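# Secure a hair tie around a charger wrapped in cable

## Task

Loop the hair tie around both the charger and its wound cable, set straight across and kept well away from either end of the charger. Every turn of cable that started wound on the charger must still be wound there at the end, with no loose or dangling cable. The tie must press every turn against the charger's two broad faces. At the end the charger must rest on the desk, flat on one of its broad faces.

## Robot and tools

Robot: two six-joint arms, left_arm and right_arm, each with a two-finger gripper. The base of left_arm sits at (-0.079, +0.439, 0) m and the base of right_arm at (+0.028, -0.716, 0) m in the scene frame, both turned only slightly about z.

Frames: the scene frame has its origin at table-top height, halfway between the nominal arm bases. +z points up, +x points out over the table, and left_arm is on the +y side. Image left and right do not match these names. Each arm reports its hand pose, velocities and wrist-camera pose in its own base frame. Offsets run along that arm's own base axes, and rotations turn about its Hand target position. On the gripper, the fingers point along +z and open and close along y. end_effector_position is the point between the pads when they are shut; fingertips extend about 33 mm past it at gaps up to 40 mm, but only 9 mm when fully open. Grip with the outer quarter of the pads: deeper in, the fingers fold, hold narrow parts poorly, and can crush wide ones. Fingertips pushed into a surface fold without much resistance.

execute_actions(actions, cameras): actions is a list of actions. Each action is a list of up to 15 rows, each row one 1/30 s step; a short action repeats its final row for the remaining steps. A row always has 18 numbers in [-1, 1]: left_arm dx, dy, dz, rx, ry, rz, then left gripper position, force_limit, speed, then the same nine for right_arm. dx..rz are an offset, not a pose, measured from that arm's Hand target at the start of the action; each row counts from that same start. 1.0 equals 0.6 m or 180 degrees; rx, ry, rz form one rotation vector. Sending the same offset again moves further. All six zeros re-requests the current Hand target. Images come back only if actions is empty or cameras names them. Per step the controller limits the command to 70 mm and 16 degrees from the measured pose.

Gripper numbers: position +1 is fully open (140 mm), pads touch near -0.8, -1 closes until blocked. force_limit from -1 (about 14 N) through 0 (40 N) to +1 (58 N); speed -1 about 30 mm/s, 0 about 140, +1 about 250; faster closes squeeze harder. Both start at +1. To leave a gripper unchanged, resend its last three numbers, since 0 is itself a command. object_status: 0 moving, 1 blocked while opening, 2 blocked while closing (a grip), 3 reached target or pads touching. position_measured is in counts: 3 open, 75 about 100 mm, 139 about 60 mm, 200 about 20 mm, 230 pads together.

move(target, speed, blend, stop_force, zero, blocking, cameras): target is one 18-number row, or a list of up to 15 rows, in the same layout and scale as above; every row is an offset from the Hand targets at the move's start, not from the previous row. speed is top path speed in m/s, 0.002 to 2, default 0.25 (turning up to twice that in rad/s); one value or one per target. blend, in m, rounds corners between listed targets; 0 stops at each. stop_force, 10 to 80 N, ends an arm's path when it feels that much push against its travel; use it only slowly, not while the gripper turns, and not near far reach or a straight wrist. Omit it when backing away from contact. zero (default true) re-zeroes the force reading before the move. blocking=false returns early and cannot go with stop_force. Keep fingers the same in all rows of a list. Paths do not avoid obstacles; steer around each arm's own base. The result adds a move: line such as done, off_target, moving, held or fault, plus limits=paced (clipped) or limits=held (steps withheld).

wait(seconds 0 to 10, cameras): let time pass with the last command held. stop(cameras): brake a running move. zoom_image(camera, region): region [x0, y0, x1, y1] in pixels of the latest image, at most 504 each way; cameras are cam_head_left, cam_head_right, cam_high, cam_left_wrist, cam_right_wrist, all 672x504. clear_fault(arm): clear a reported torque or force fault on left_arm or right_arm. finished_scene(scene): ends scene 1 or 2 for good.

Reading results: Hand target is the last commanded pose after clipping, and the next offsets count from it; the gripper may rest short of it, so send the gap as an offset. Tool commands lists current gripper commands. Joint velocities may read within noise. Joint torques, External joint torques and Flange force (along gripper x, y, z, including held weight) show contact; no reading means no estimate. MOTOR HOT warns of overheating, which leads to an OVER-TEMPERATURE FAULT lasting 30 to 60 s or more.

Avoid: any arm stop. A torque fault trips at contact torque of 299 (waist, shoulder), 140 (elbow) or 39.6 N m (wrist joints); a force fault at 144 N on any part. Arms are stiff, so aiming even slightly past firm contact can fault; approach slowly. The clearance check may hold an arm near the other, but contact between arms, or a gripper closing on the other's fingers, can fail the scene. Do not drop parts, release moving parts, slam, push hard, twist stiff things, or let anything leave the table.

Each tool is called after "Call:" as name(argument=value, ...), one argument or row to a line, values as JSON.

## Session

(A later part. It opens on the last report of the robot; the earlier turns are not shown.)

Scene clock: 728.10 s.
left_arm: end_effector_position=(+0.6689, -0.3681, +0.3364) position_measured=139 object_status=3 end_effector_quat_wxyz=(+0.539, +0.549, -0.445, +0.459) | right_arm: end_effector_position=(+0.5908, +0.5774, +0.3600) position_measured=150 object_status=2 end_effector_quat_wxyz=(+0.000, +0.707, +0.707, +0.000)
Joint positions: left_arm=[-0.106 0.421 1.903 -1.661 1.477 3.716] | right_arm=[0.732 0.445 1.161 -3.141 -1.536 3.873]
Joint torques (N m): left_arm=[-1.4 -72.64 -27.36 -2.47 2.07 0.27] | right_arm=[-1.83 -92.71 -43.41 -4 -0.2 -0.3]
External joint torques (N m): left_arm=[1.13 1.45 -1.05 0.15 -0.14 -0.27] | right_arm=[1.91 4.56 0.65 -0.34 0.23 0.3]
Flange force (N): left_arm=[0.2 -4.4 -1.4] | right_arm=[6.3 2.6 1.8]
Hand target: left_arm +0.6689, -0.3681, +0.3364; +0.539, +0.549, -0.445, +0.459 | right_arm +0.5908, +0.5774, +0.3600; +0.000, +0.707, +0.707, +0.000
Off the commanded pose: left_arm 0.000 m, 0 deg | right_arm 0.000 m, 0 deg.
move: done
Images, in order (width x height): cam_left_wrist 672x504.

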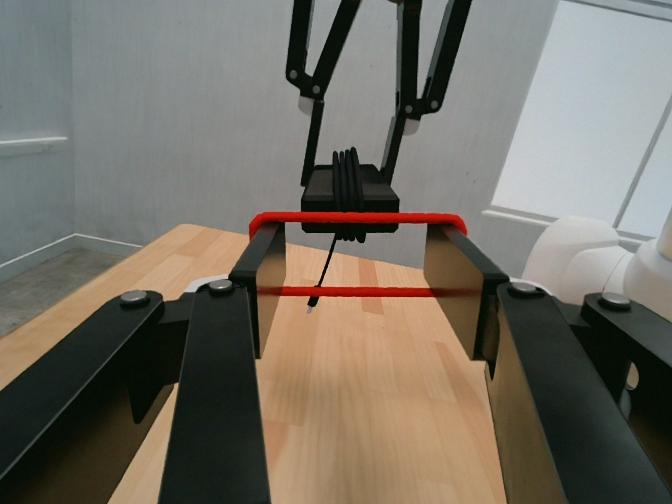

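Call:
move(
  target=[0.0028, -0.0667, 0, 0, 0, -0.006, -0.08, 0.5, -1, 0, 0, 0, 0, 0, 0, -1, 0.5, -1],
  speed=0.06,
  cameras=["cam_left_wrist", "cam_high", "cam_head_left"],
)

Call:
zoom_image(
  camera="cam_left_wrist",
  region=[230, 120, 490, 320],
)

Call:
zoom_image(
  camera="cam_high",
  region=[270, 100, 430, 200],
)

Call:
zoom_image(
  camera="cam_head_left",
  region=[330, 180, 450, 270],
)

Scene clock: 745.40 s.
left_arm: end_effector_position=(+0.6706, -0.4081, +0.3364) position_measured=139 object_status=3 end_effector_quat_wxyz=(+0.543, +0.545, -0.451, +0.454) | right_arm: end_effector_position=(+0.5908, +0.5774, +0.3600) position_measured=150 object_status=2 end_effector_quat_wxyz=(+0.000, +0.707, +0.707, +0.000)
Joint positions: left_arm=[-0.164 0.435 1.88 -1.686 1.448 3.71] | right_arm=[0.732 0.445 1.161 -3.141 -1.536 3.873]
Joint torques (N m): left_arm=[-1.23 -74.43 -27.75 -2.56 2.06 0.33] | right_arm=[-2.11 -93.03 -43.51 -3.97 -0.16 -0.25]
External joint torques (N m): left_arm=[1.32 1.41 -1.03 0.17 -0.15 -0.32] | right_arm=[2.13 4.58 0.66 -0.38 0.19 0.25]
Flange force (N): left_arm=[0.4 -4.5 -1.5] | right_arm=[6.5 2.5 1.7]
Hand target: left_arm +0.6706, -0.4081, +0.3364; +0.543, +0.545, -0.451, +0.454 | right_arm +0.5908, +0.5774, +0.3600; +0.000, +0.707, +0.707, +0.000
Off the commanded pose: left_arm 0.000 m, 0 deg | right_arm 0.000 m, 0 deg.
move: done
Images, in order (width x height): cam_head_left 672x504, cam_high 672x504, cam_left_wrist 672x504.

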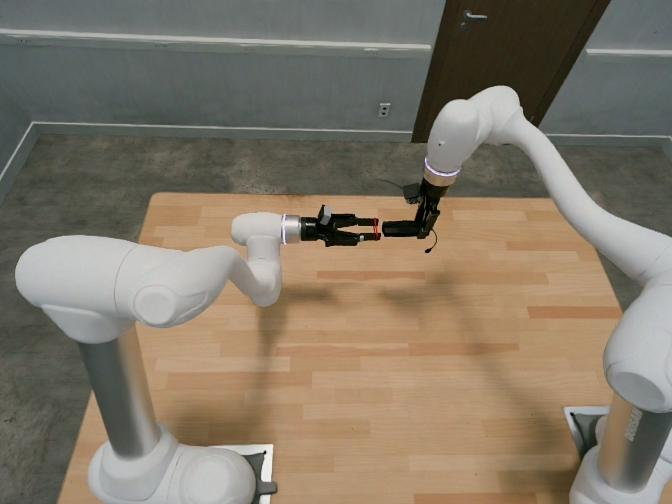

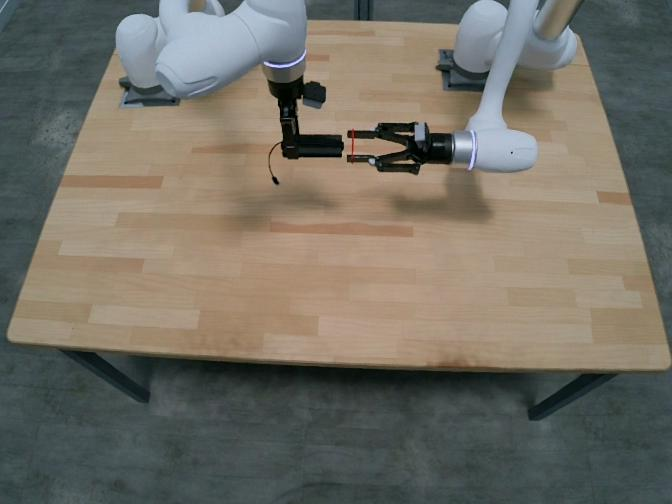

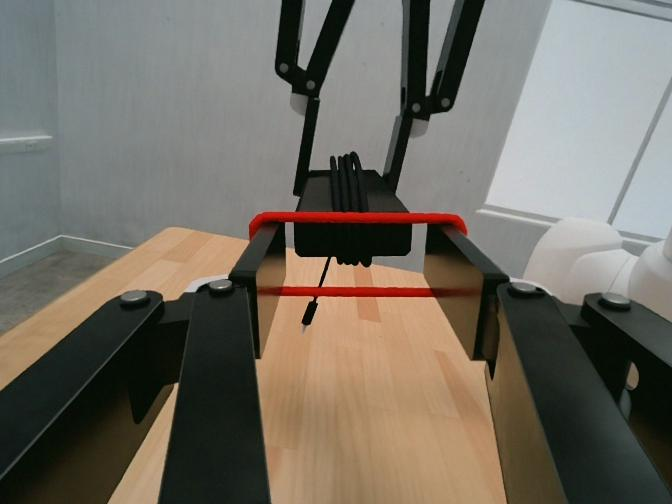

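Scaled by 1.938.

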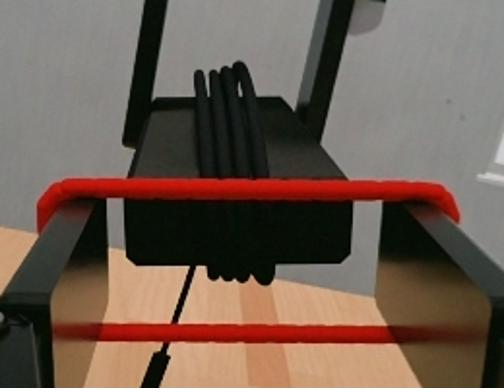

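Scaled by 3.150.

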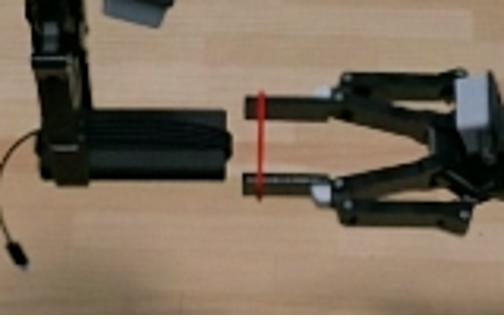

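Scaled by 4.200.

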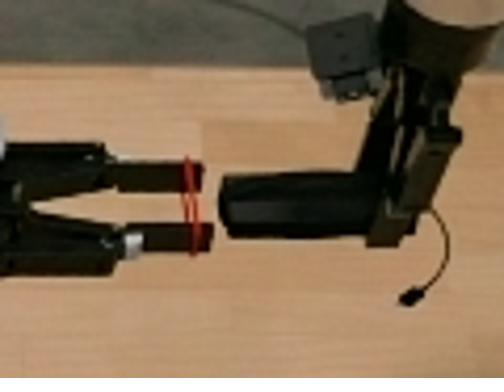

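Call:
move(
  target=[0.0018, 0, 0.0012, 0, 0, 0, -0.04, 0.5, -1, 0, 0, 0, 0, 0, 0, -1, 0.5, -1],
  speed=0.03,
)

Call:
move(
  target=[0.0002, -0.025, 0, 0, 0, 0, -0.04, 0.5, -1, 0, 0, 0, 0, 0, 0, -1, 0.5, -1],
  speed=0.03,
  stop_force=12,
  cameras=["cam_left_wrist", "cam_high", "cam_head_left"],
)

Call:
zoom_image(
  camera="cam_left_wrist",
  region=[220, 140, 490, 340],
)

Call:
zoom_image(
  camera="cam_high",
  region=[270, 100, 430, 200],
)

Call:
zoom_image(
  camera="cam_head_left",
  region=[330, 180, 450, 270],
)

Scene clock: 760.83 s.
left_arm: end_effector_position=(+0.6717, -0.4082, +0.3371) position_measured=135 object_status=3 end_effector_quat_wxyz=(+0.543, +0.545, -0.451, +0.454) | right_arm: end_effector_position=(+0.5908, +0.5774, +0.3600) position_measured=150 object_status=2 end_effector_quat_wxyz=(+0.000, +0.707, +0.707, +0.000)
Joint positions: left_arm=[-0.164 0.435 1.878 -1.686 1.448 3.708] | right_arm=[0.732 0.445 1.161 -3.141 -1.536 3.873]
Joint torques (N m): left_arm=[-1.57 -74.64 -27.75 -2.58 1.98 0.31] | right_arm=[-2.22 -93.13 -43.45 -3.99 -0.18 -0.32]
External joint torques (N m): left_arm=[1.94 1.54 -1.09 0.2 -0.08 -0.3] | right_arm=[2.3 5.11 0.75 -0.36 0.2 0.32]
Flange force (N): left_arm=[0.3 -4.9 -2.5] | right_arm=[7.2 2.8 1.9]
Hand target: left_arm +0.6717, -0.4081, +0.3371; +0.543, +0.545, -0.451, +0.454 | right_arm +0.5908, +0.5774, +0.3600; +0.000, +0.707, +0.707, +0.000
Off the commanded pose: left_arm 0.000 m, 0 deg | right_arm 0.000 m, 0 deg.
move: done

Scene clock: 762.00 s.
left_arm: end_effector_position=(+0.6718, -0.4231, +0.3371) position_measured=135 object_status=3 end_effector_quat_wxyz=(+0.543, +0.545, -0.451, +0.454) | right_arm: end_effector_position=(+0.5908, +0.5774, +0.3600) position_measured=150 object_status=2 end_effector_quat_wxyz=(+0.000, +0.707, +0.707, +0.000)
Joint positions: left_arm=[-0.185 0.438 1.874 -1.701 1.431 3.708] | right_arm=[0.732 0.445 1.161 -3.141 -1.536 3.873]
Joint torques (N m): left_arm=[-1.15 -74.65 -27.78 -2.62 2.02 0.29] | right_arm=[-2.13 -92.93 -43.43 -3.99 -0.21 -0.32]
External joint torques (N m): left_arm=[1.23 1.14 -1.22 0.17 -0.11 -0.29] | right_arm=[2.07 5.43 0.92 -0.33 0.23 0.32]
Flange force (N): left_arm=[0.8 -4.4 -1.3] | right_arm=[7.0 3.0 2.3]
Hand target: left_arm +0.6718, -0.4231, +0.3371; +0.543, +0.545, -0.451, +0.454 | right_arm +0.5908, +0.5774, +0.3600; +0.000, +0.707, +0.707, +0.000
Off the commanded pose: left_arm 0.000 m, 0 deg | right_arm 0.000 m, 0 deg.
move: done
Images, in order (width x height): cam_head_left 672x504, cam_high 672x504, cam_left_wrist 672x504.

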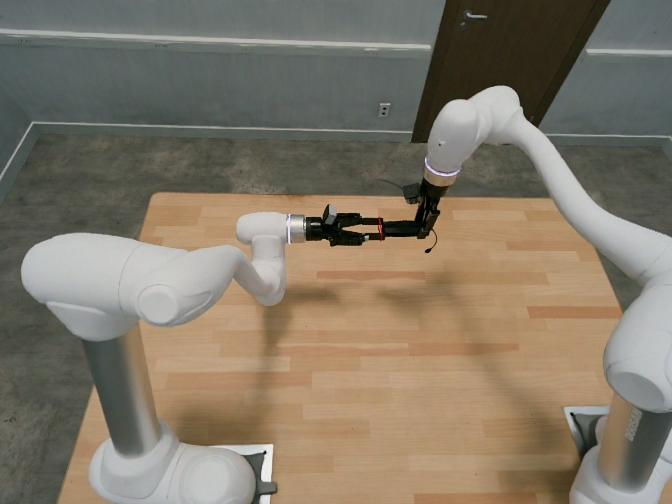

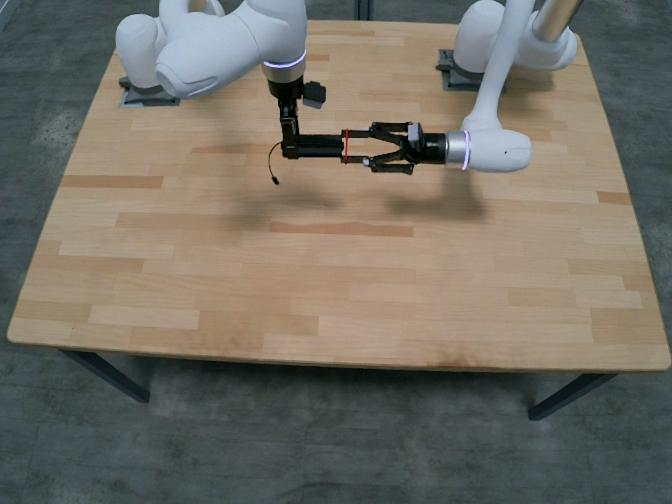

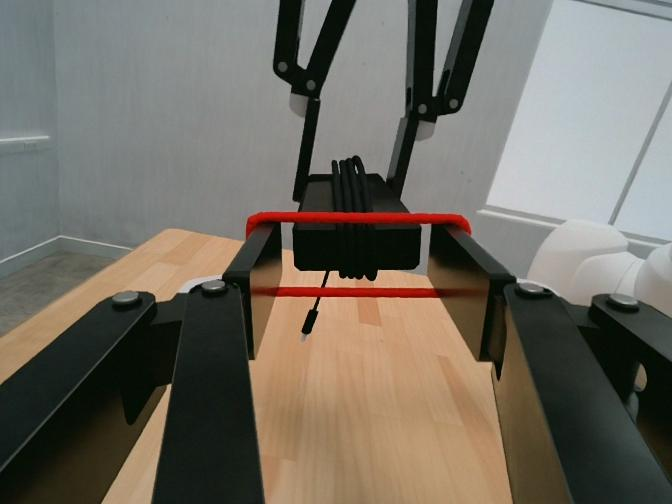

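Scaled by 1.867.

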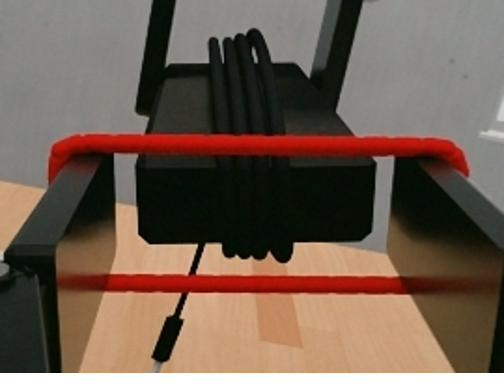

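Scaled by 3.150.

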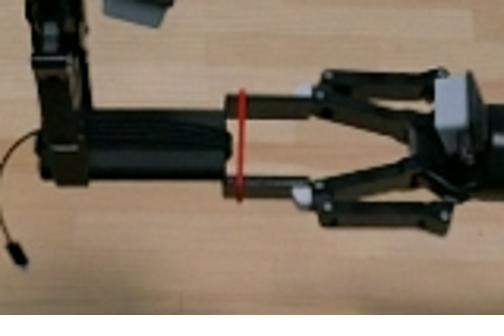

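Scaled by 4.200.

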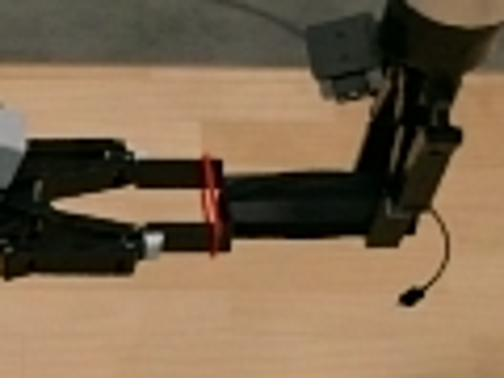

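Call:
move(
  target=[0.0002, -0.025, 0, 0, 0, 0, -0.04, 0.5, -1, 0, 0, 0, 0, 0, 0, -1, 0.5, -1],
  speed=0.015,
  stop_force=15,
  cameras=["cam_left_wrist", "cam_high", "cam_head_left"],
)

Call:
zoom_image(
  camera="cam_left_wrist",
  region=[220, 140, 490, 340],
)

Call:
zoom_image(
  camera="cam_high",
  region=[270, 100, 430, 200],
)

Call:
zoom_image(
  camera="cam_head_left",
  region=[330, 180, 450, 270],
)

Scene clock: 781.47 s.
left_arm: end_effector_position=(+0.6719, -0.4381, +0.3371) position_measured=135 object_status=3 end_effector_quat_wxyz=(+0.543, +0.545, -0.451, +0.454) | right_arm: end_effector_position=(+0.5908, +0.5774, +0.3600) position_measured=150 object_status=2 end_effector_quat_wxyz=(+0.000, +0.707, +0.707, +0.000)
Joint positions: left_arm=[-0.207 0.441 1.869 -1.715 1.415 3.708] | right_arm=[0.732 0.445 1.161 -3.141 -1.536 3.873]
Joint torques (N m): left_arm=[-1.85 -75.23 -28.11 -2.69 2.1 0.36] | right_arm=[-1.3 -92.56 -43.62 -3.72 0.04 -0.31]
External joint torques (N m): left_arm=[1.7 1.53 -0.95 0.22 -0.19 -0.35] | right_arm=[1.31 4.91 1.08 -0.6 -0.01 0.31]
Flange force (N): left_arm=[0.4 -4.7 -1.9] | right_arm=[5.5 2.9 2.1]
Hand target: left_arm +0.6719, -0.4381, +0.3371; +0.543, +0.545, -0.451, +0.454 | right_arm +0.5908, +0.5774, +0.3600; +0.000, +0.707, +0.707, +0.000
Off the commanded pose: left_arm 0.000 m, 0 deg | right_arm 0.000 m, 0 deg.
move: done
Images, in order (width x height): cam_head_left 672x504, cam_high 672x504, cam_left_wrist 672x504.

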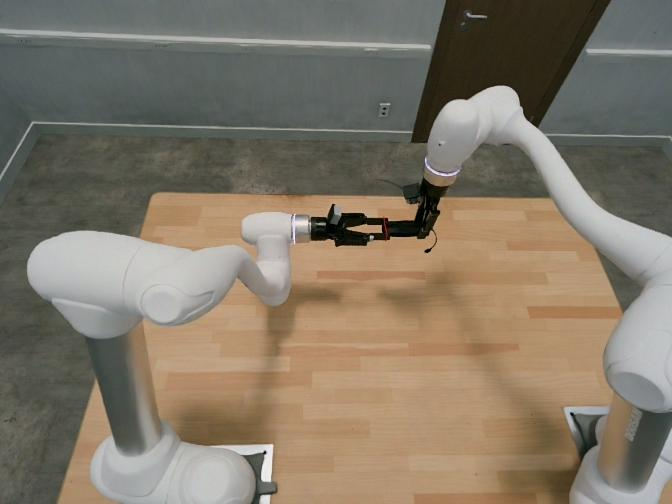

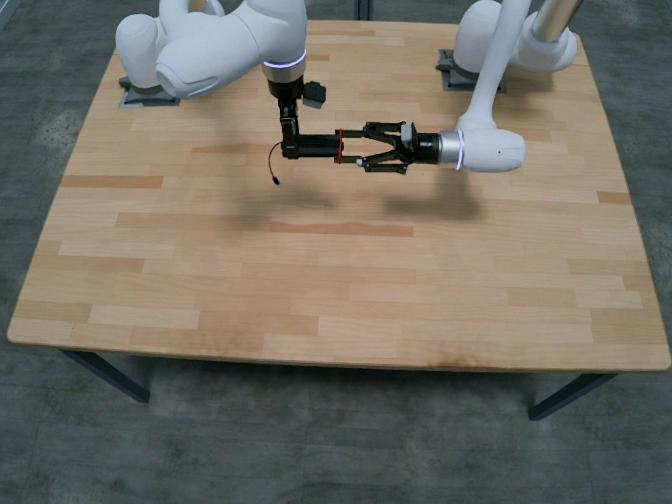

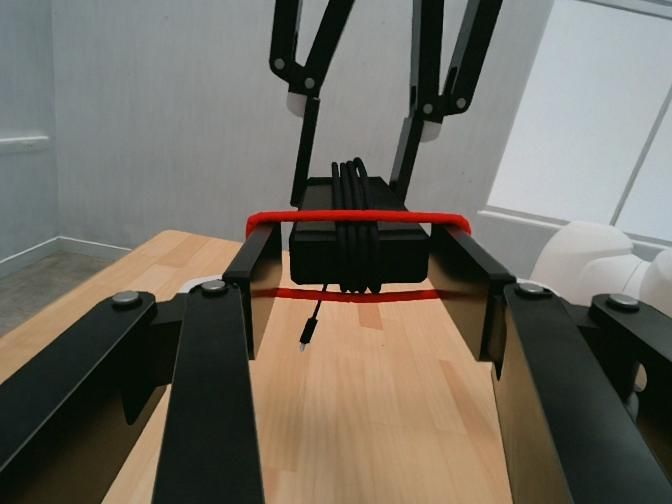

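Scaled by 1.867.

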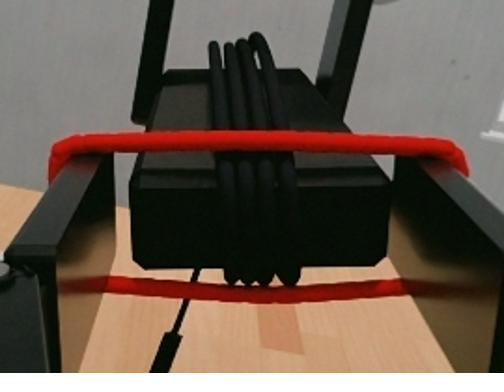

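Scaled by 3.150.

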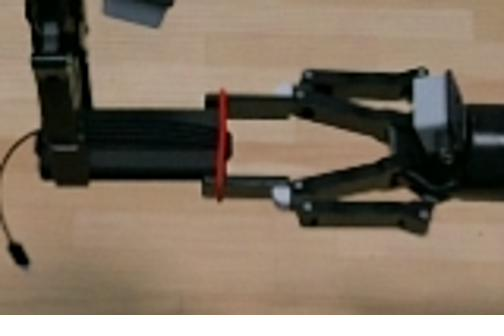

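Scaled by 4.200.

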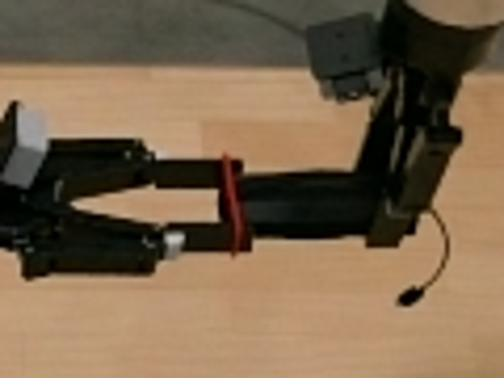

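Call:
move(
  target=[0.0004, -0.0417, 0, 0, 0, 0, -0.04, 0.5, -1, 0, 0, 0, 0, 0, 0, -1, 0.5, -1],
  speed=0.02,
  stop_force=15,
  cameras=["cam_left_wrist", "cam_high", "cam_head_left"],
)

Call:
zoom_image(
  camera="cam_left_wrist",
  region=[220, 140, 490, 340],
)

Call:
zoom_image(
  camera="cam_high",
  region=[270, 100, 430, 200],
)

Call:
zoom_image(
  camera="cam_head_left",
  region=[330, 180, 450, 270],
)

Scene clock: 792.50 s.
left_arm: end_effector_position=(+0.6721, -0.4632, +0.3371) position_measured=135 object_status=3 end_effector_quat_wxyz=(+0.543, +0.545, -0.451, +0.454) | right_arm: end_effector_position=(+0.5908, +0.5774, +0.3600) position_measured=150 object_status=2 end_effector_quat_wxyz=(+0.000, +0.707, +0.707, +0.000)
Joint positions: left_arm=[-0.243 0.446 1.86 -1.74 1.389 3.709] | right_arm=[0.732 0.445 1.161 -3.141 -1.536 3.873]
Joint torques (N m): left_arm=[-2.07 -76.1 -28.3 -2.79 2.03 0.31] | right_arm=[-1.53 -92.73 -43.58 -3.74 0.02 -0.3]
External joint torques (N m): left_arm=[1.61 1.77 -0.98 0.21 -0.12 -0.3] | right_arm=[1.45 5.24 1.05 -0.58 0.01 0.3]
Flange force (N): left_arm=[0.1 -5.1 -1.5] | right_arm=[6.1 3.2 2.1]
Hand target: left_arm +0.6721, -0.4632, +0.3371; +0.543, +0.545, -0.451, +0.454 | right_arm +0.5908, +0.5774, +0.3600; +0.000, +0.707, +0.707, +0.000
Off the commanded pose: left_arm 0.000 m, 0 deg | right_arm 0.000 m, 0 deg.
move: done
Images, in order (width x height): cam_head_left 672x504, cam_high 672x504, cam_left_wrist 672x504.

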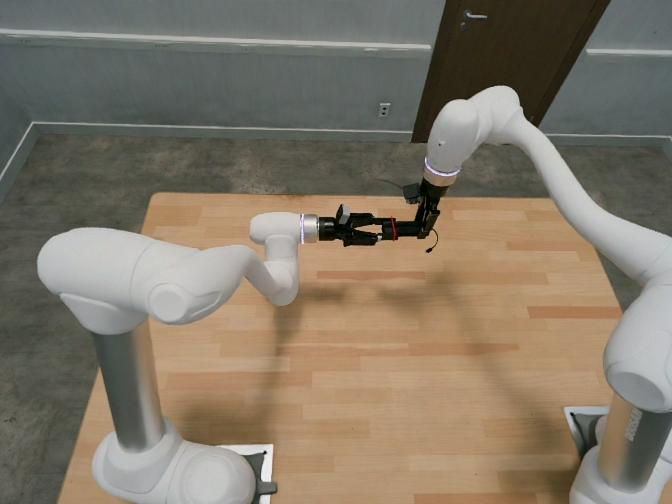

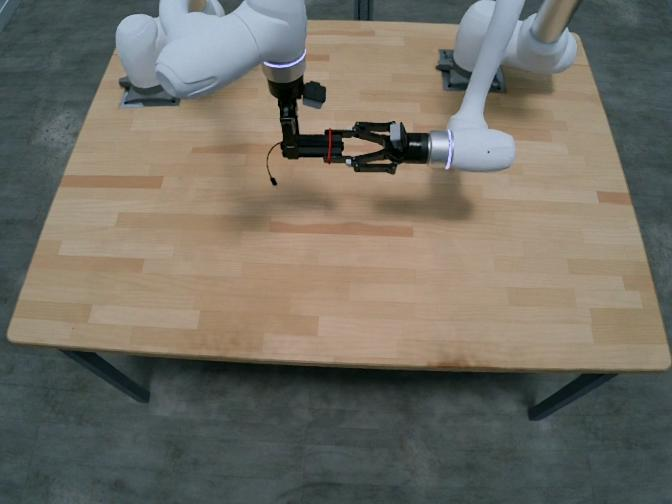

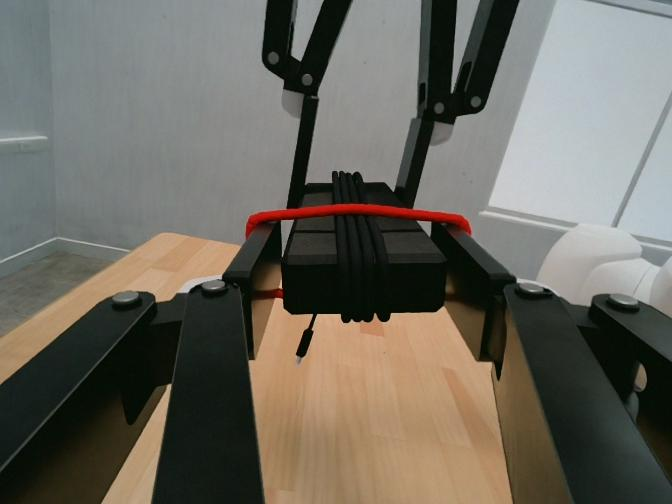

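Scaled by 1.867.

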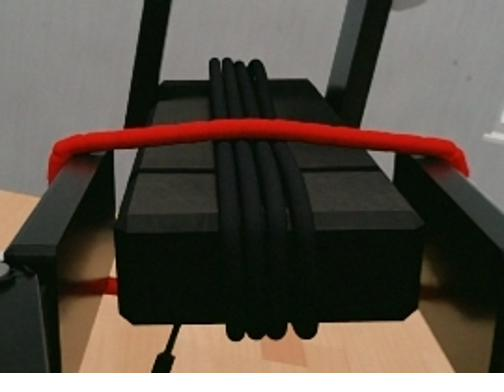

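Scaled by 3.150.

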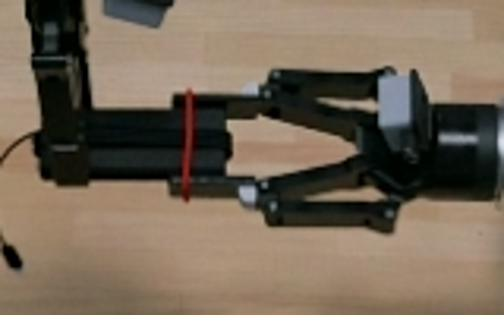

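Scaled by 4.200.

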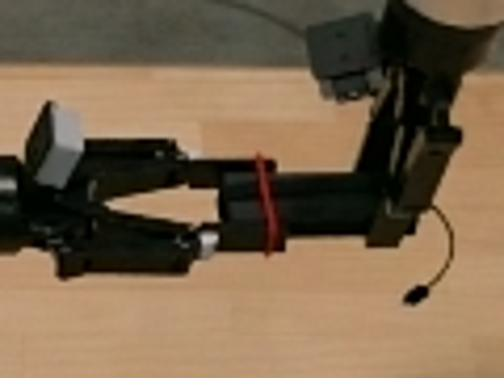

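Call:
move(
  target=[0.0006, -0.05, 0, 0, 0, 0, -0.04, 0.5, -1, 0, 0, 0, 0, 0, 0, -1, 0.5, -1],
  speed=0.02,
  stop_force=15,
  cameras=["cam_left_wrist", "cam_high", "cam_head_left", "cam_right_wrist"],
)

Call:
zoom_image(
  camera="cam_left_wrist",
  region=[220, 140, 490, 340],
)

Call:
zoom_image(
  camera="cam_high",
  region=[270, 100, 430, 200],
)

Call:
zoom_image(
  camera="cam_head_left",
  region=[330, 180, 450, 270],
)

Scene clock: 801.70 s.
left_arm: end_effector_position=(+0.6725, -0.4932, +0.3371) position_measured=135 object_status=3 end_effector_quat_wxyz=(+0.543, +0.545, -0.451, +0.454) | right_arm: end_effector_position=(+0.5908, +0.5774, +0.3600) position_measured=150 object_status=2 end_effector_quat_wxyz=(+0.000, +0.707, +0.707, +0.000)
Joint positions: left_arm=[-0.285 0.455 1.846 -1.768 1.357 3.709] | right_arm=[0.732 0.445 1.161 -3.141 -1.536 3.873]
Joint torques (N m): left_arm=[-1.81 -76.92 -28.49 -2.82 2.06 0.31] | right_arm=[-1.64 -93.08 -43.62 -3.85 -0.02 -0.32]
External joint torques (N m): left_arm=[2.06 1.19 -1.14 0.19 -0.15 -0.3] | right_arm=[1.53 5.03 1 -0.5 0.04 0.32]
Flange force (N): left_arm=[0.8 -4.8 -2.0] | right_arm=[6.0 3.0 2.1]
Hand target: left_arm +0.6725, -0.4932, +0.3371; +0.543, +0.545, -0.451, +0.454 | right_arm +0.5908, +0.5774, +0.3600; +0.000, +0.707, +0.707, +0.000
Off the commanded pose: left_arm 0.000 m, 0 deg | right_arm 0.000 m, 0 deg.
move: done
Images, in order (width x height): cam_head_left 672x504, cam_high 672x504, cam_left_wrist 672x504, cam_right_wrist 672x504.

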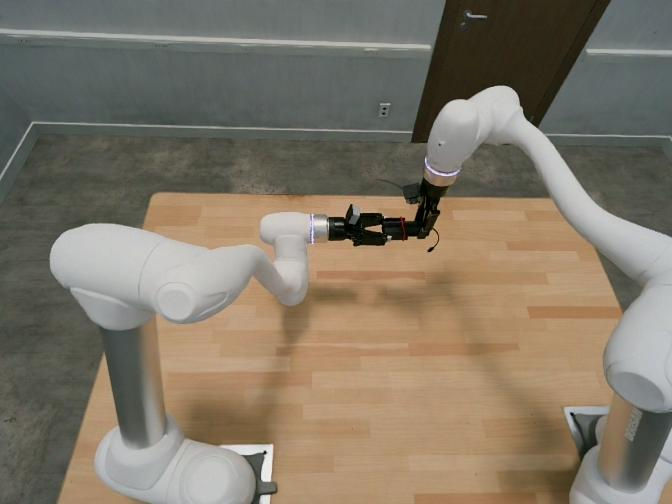

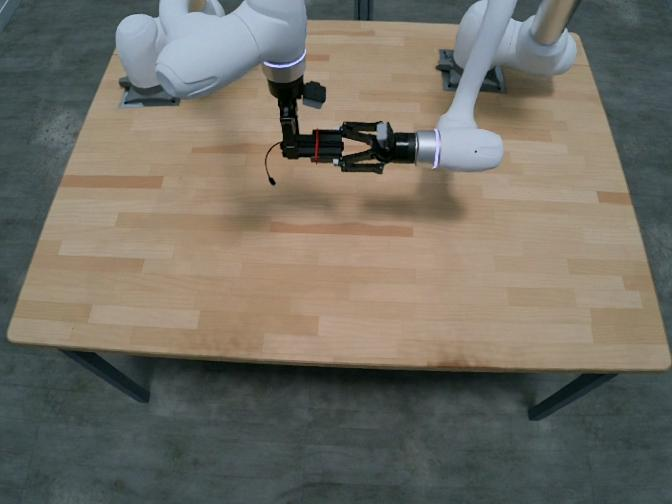

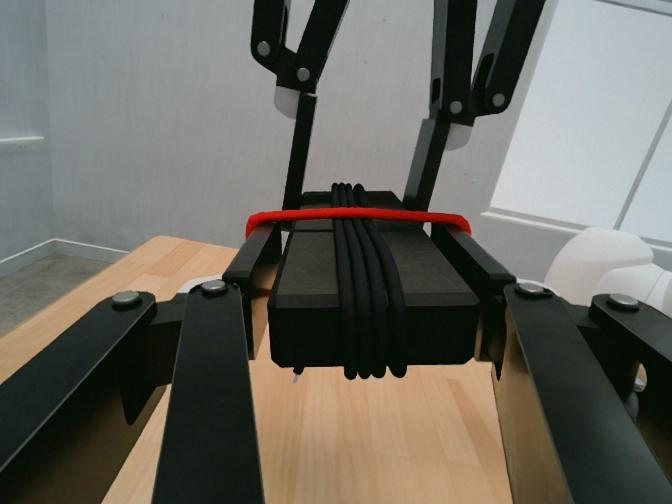

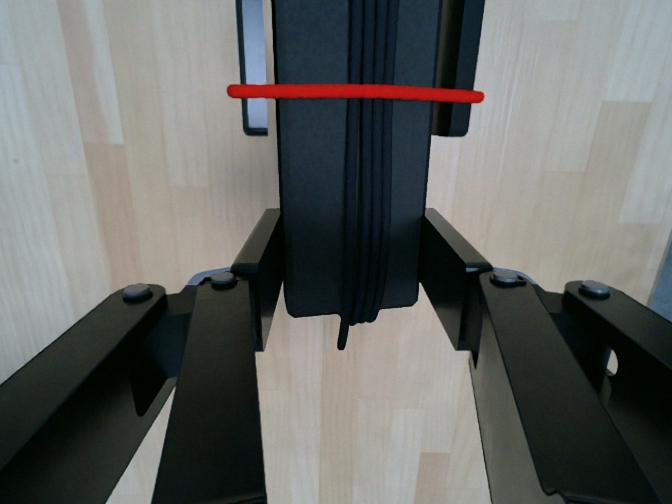

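Scaled by 1.867.

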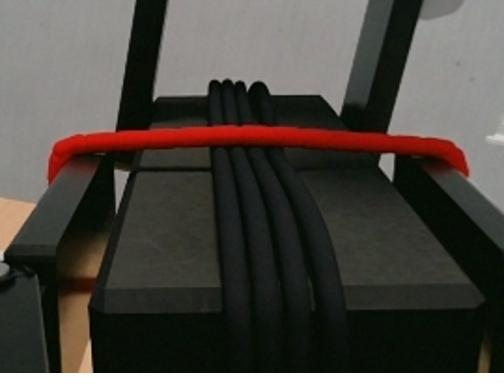

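Scaled by 3.150.

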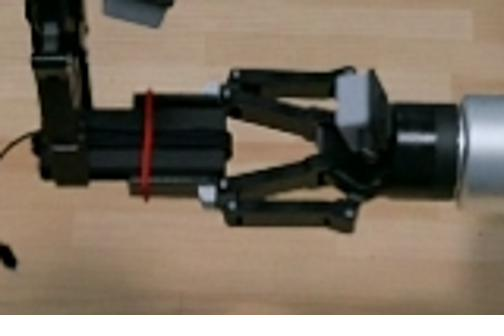

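Scaled by 4.200.

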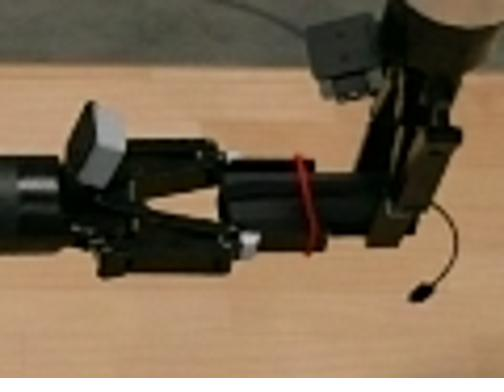

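Call:
zoom_image(
  camera="cam_right_wrist",
  region=[200, 0, 520, 240],
)

Scaled by 1.575.

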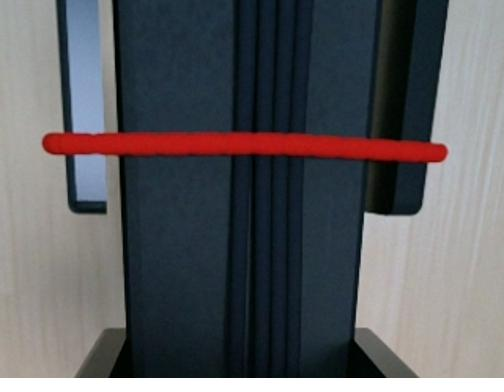

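Call:
move(
  target=[0, 0, 0, 0, 0, 0, -0.13, 0.5, -1, 0, 0, 0, 0, 0, 0, -1, 0.5, -1],
  cameras=["cam_left_wrist", "cam_right_wrist"],
)

Call:
zoom_image(
  camera="cam_right_wrist",
  region=[200, 0, 520, 240],
)

Call:
zoom_image(
  camera="cam_left_wrist",
  region=[200, 160, 530, 400],
)

Scene clock: 858.93 s.
left_arm: end_effector_position=(+0.6725, -0.4932, +0.3371) position_measured=145 object_status=0 end_effector_quat_wxyz=(+0.543, +0.545, -0.451, +0.454) | right_arm: end_effector_position=(+0.5908, +0.5774, +0.3600) position_measured=150 object_status=2 end_effector_quat_wxyz=(+0.000, +0.707, +0.707, +0.000)
Joint positions: left_arm=[-0.285 0.455 1.846 -1.768 1.357 3.709] | right_arm=[0.732 0.445 1.161 -3.141 -1.536 3.873]
Joint torques (N m): left_arm=[-1.39 -76.96 -29.02 -3.09 1.8 0.33] | right_arm=[-0.74 -92.84 -43.42 -3.41 -0.23 -0.43]
External joint torques (N m): left_arm=[1.51 1.34 -0.57 0.47 0.1 -0.32] | right_arm=[0.56 5.29 0.89 -0.92 0.25 0.43]
Flange force (N): left_arm=[0.2 -3.9 -2.0] | right_arm=[5.6 4.0 2.3]
Hand target: left_arm +0.6725, -0.4932, +0.3371; +0.543, +0.545, -0.451, +0.454 | right_arm +0.5908, +0.5774, +0.3600; +0.000, +0.707, +0.707, +0.000
Off the commanded pose: left_arm 0.000 m, 0 deg | right_arm 0.000 m, 0 deg.
move: done
Images, in order (width x height): cam_left_wrist 672x504, cam_right_wrist 672x504.

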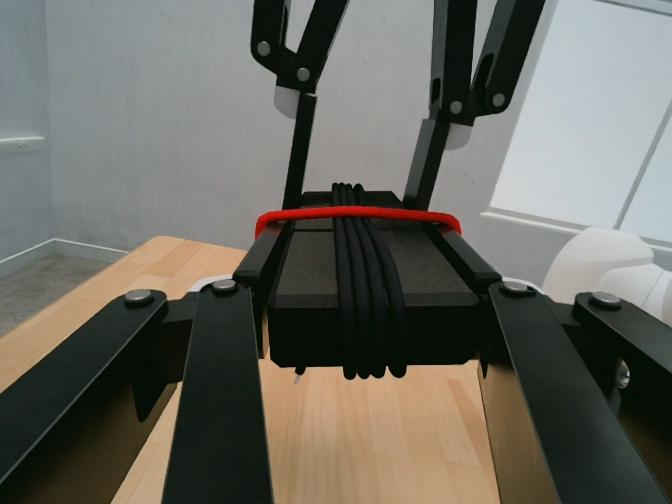

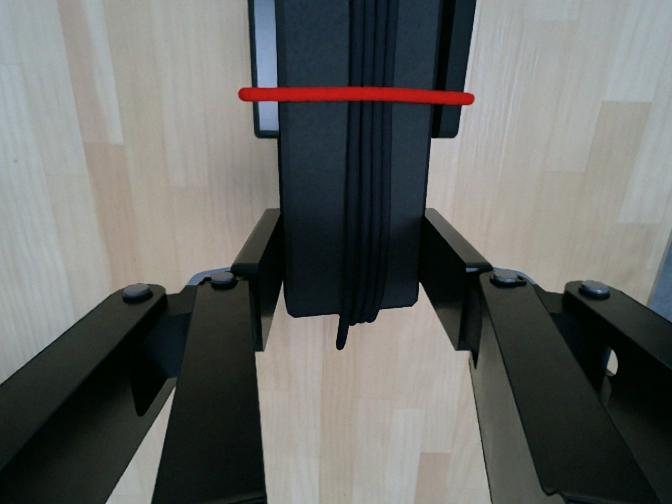

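Scaled by 1.575.

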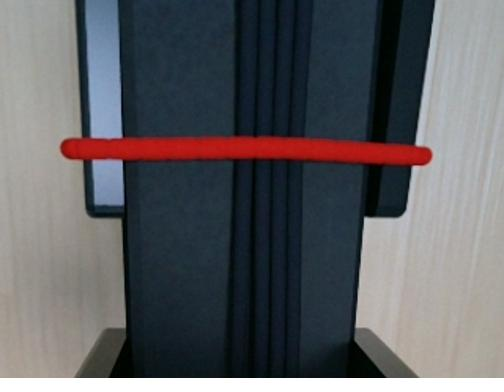

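Scaled by 1.527.

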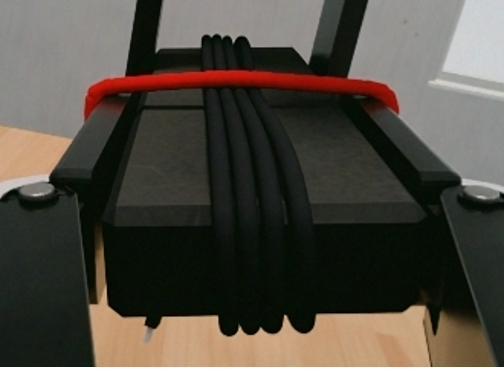

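Call:
move(
  target=[-0.0013, 0, 0.00025, 0, 0, 0, -0.13, 0.5, -1, 0, 0, 0, 0, 0, 0, -1, 0.5, -1],
  speed=0.01,
)

Call:
move(
  target=[0, 0, 0, 0, 0, 0, -1, -1, -1, 0, 0, 0, 0, 0, 0, -1, 0.5, -1],
  cameras=["cam_left_wrist", "cam_right_wrist"],
)

Call:
wait(
  seconds=1.0,
)

Scene clock: 867.43 s.
left_arm: end_effector_position=(+0.6717, -0.4932, +0.3373) position_measured=145 object_status=3 end_effector_quat_wxyz=(+0.543, +0.545, -0.451, +0.454) | right_arm: end_effector_position=(+0.5908, +0.5774, +0.3600) position_measured=150 object_status=2 end_effector_quat_wxyz=(+0.000, +0.707, +0.707, +0.000)
Joint positions: left_arm=[-0.285 0.454 1.847 -1.768 1.357 3.71] | right_arm=[0.732 0.445 1.161 -3.141 -1.536 3.873]
Joint torques (N m): left_arm=[-2.86 -77.69 -28.29 -2.56 2.64 0.36] | right_arm=[-2.25 -91.92 -43.79 -4.05 0.52 -0.26]
External joint torques (N m): left_arm=[3.09 2.11 -1.3 -0.06 -0.73 -0.35] | right_arm=[2.33 4.16 1.19 -0.28 -0.49 0.26]
Flange force (N): left_arm=[0.4 -6.7 -2.2] | right_arm=[5.6 1.2 1.4]
Hand target: left_arm +0.6717, -0.4932, +0.3373; +0.543, +0.545, -0.451, +0.454 | right_arm +0.5908, +0.5774, +0.3600; +0.000, +0.707, +0.707, +0.000
Off the commanded pose: left_arm 0.000 m, 0 deg | right_arm 0.000 m, 0 deg.
move: done

Scene clock: 867.93 s.
left_arm: end_effector_position=(+0.6718, -0.4932, +0.3373) position_measured=149 object_status=2 end_effector_quat_wxyz=(+0.543, +0.545, -0.450, +0.454) | right_arm: end_effector_position=(+0.5908, +0.5774, +0.3600) position_measured=150 object_status=2 end_effector_quat_wxyz=(+0.000, +0.707, +0.707, +0.000)
Joint positions: left_arm=[-0.285 0.454 1.847 -1.768 1.357 3.71] | right_arm=[0.732 0.445 1.161 -3.141 -1.536 3.873]
Joint torques (N m): left_arm=[-10.61 -79.76 -27.06 -0.81 5.26 0.45] | right_arm=[-4.22 -88.92 -46 -4.59 3.53 -0.4]
External joint torques (N m): left_arm=[10.69 4.18 -2.57 -1.84 -3.35 -0.44] | right_arm=[3.99 1.2 3.49 0.25 -3.5 0.4]
Flange force (N): left_arm=[0.5 -13.9 -7.1] | right_arm=[1.2 -6.4 -0.2]
Hand target: left_arm +0.6717, -0.4932, +0.3373; +0.543, +0.545, -0.451, +0.454 | right_arm +0.5908, +0.5774, +0.3600; +0.000, +0.707, +0.707, +0.000
Off the commanded pose: left_arm 0.000 m, 0 deg | right_arm 0.000 m, 0 deg.
move: done
Images, in order (width x height): cam_left_wrist 672x504, cam_right_wrist 672x504.

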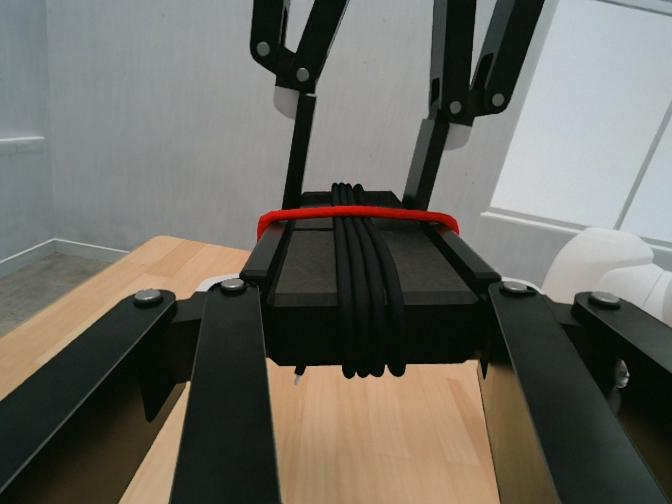

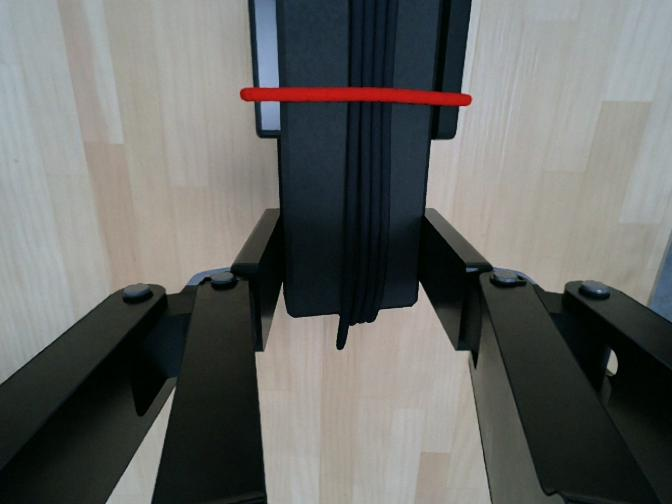

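Scene clock: 868.93 s.
left_arm: end_effector_position=(+0.6717, -0.4932, +0.3373) position_measured=149 object_status=2 end_effector_quat_wxyz=(+0.543, +0.545, -0.451, +0.454) | right_arm: end_effector_position=(+0.5908, +0.5774, +0.3600) position_measured=150 object_status=2 end_effector_quat_wxyz=(+0.000, +0.707, +0.707, +0.000)
Joint positions: left_arm=[-0.285 0.454 1.847 -1.768 1.357 3.71] | right_arm=[0.732 0.445 1.161 -3.141 -1.536 3.873]
Joint torques (N m): left_arm=[-10.66 -80.18 -27.02 -0.75 5.4 0.46] | right_arm=[-4.13 -88.5 -46.01 -4.71 3.59 -0.4]
External joint torques (N m): left_arm=[10.88 4.73 -2.54 -1.87 -3.5 -0.45] | right_arm=[3.71 -0.3 3.09 0.31 -3.58 0.4]
Flange force (N): left_arm=[0.0 -14.6 -7.1] | right_arm=[-0.2 -7.3 -1.1]
Hand target: left_arm +0.6717, -0.4932, +0.3373; +0.543, +0.545, -0.451, +0.454 | right_arm +0.5908, +0.5774, +0.3600; +0.000, +0.707, +0.707, +0.000
Tool commands: left_gripper/position=-1.0 left_gripper/force_limit=-1.0 left_gripper/speed=-1.0 right_gripper/position=-1.0 right_gripper/force_limit=+0.5 right_gripper/speed=-1.0
Off the commanded pose: left_arm 0.000 m, 0 deg | right_arm 0.000 m, 0 deg.
wait: 1.00 s; at rest by 0.17 s

Call:
move(
  target=[0.0008, 0.0004, -0.0002, 0, 0, 0, -1, -1, -1, 0, 0, 0, 0, 0, 0, -1, 0.5, -1],
  speed=0.005,
)

Scene clock: 873.70 s.
left_arm: end_effector_position=(+0.6722, -0.4929, +0.3372) position_measured=149 object_status=2 end_effector_quat_wxyz=(+0.543, +0.544, -0.451, +0.454) | right_arm: end_effector_position=(+0.5908, +0.5775, +0.3600) position_measured=150 object_status=2 end_effector_quat_wxyz=(+0.000, +0.707, +0.707, +0.000)
Joint positions: left_arm=[-0.285 0.454 1.846 -1.768 1.357 3.709] | right_arm=[0.732 0.445 1.161 -3.141 -1.536 3.873]
Joint torques (N m): left_arm=[-2.81 -78.28 -28.51 -2.23 3.27 0.48] | right_arm=[-3.4 -91.04 -43.28 -4.57 0.31 -0.54]
External joint torques (N m): left_arm=[2.5 2.94 -1.04 -0.41 -1.36 -0.48] | right_arm=[3.01 3.98 0.98 0.24 -0.28 0.54]
Flange force (N): left_arm=[-0.4 -6.9 -0.3] | right_arm=[6.5 0.5 1.4]
Hand target: left_arm +0.6722, -0.4929, +0.3372; +0.543, +0.545, -0.451, +0.454 | right_arm +0.5908, +0.5774, +0.3600; +0.000, +0.707, +0.707, +0.000
Off the commanded pose: left_arm 0.000 m, 0 deg | right_arm 0.000 m, 0 deg.
move: done

Call:
move(
  target=[0, 0, 0, 0, 0, 0, -1, -1, -1, 0, 0, 0, 0, 0, 0, 0.1, 0.5, -1],
  cameras=["cam_left_wrist", "cam_right_wrist"],
)

Call:
zoom_image(
  camera="cam_right_wrist",
  region=[180, 0, 540, 360],
)

Scene clock: 877.10 s.
left_arm: end_effector_position=(+0.6722, -0.4929, +0.3371) position_measured=149 object_status=2 end_effector_quat_wxyz=(+0.543, +0.545, -0.451, +0.454) | right_arm: end_effector_position=(+0.5908, +0.5774, +0.3600) position_measured=117 object_status=0 end_effector_quat_wxyz=(+0.000, +0.707, +0.707, +0.000)
Joint positions: left_arm=[-0.285 0.454 1.846 -1.768 1.357 3.709] | right_arm=[0.732 0.445 1.161 -3.141 -1.536 3.873]
Joint torques (N m): left_arm=[-1.61 -79.35 -29.95 -3.59 2.72 0.37] | right_arm=[-1.95 -90.45 -41.68 -4.09 -0.25 -0.29]
External joint torques (N m): left_arm=[1.23 3.96 0.36 0.93 -0.81 -0.36] | right_arm=[2.29 2.38 -1.01 -0.24 0.27 0.29]
Flange force (N): left_arm=[-2.4 -5.7 -0.7] | right_arm=[6.9 2.6 -1.1]
Hand target: left_arm +0.6722, -0.4929, +0.3372; +0.543, +0.545, -0.451, +0.454 | right_arm +0.5908, +0.5774, +0.3600; +0.000, +0.707, +0.707, +0.000
Off the commanded pose: left_arm 0.000 m, 0 deg | right_arm 0.000 m, 0 deg.
move: done
Images, in order (width x height): cam_left_wrist 672x504, cam_right_wrist 672x504.

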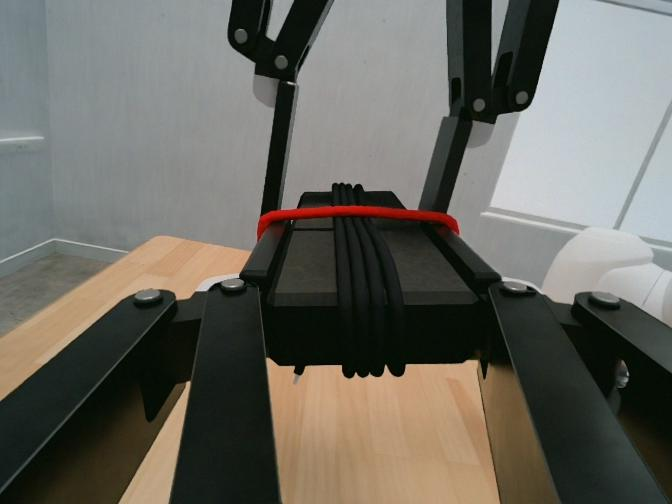

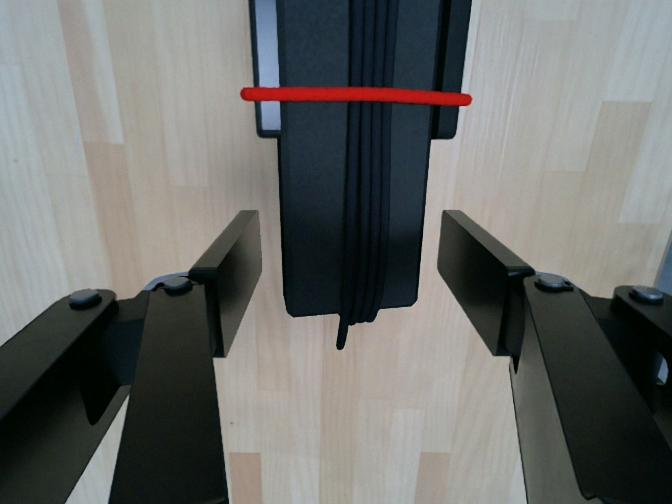

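Scaled by 1.400.

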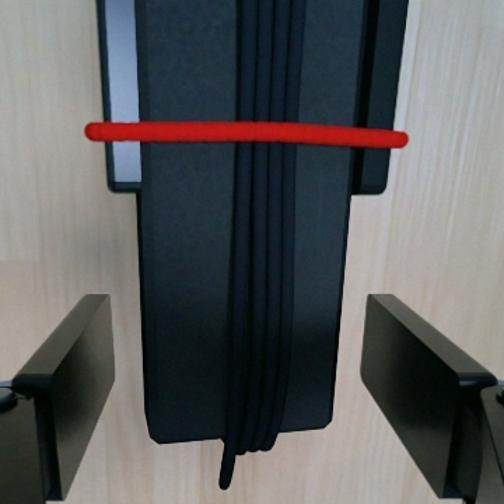

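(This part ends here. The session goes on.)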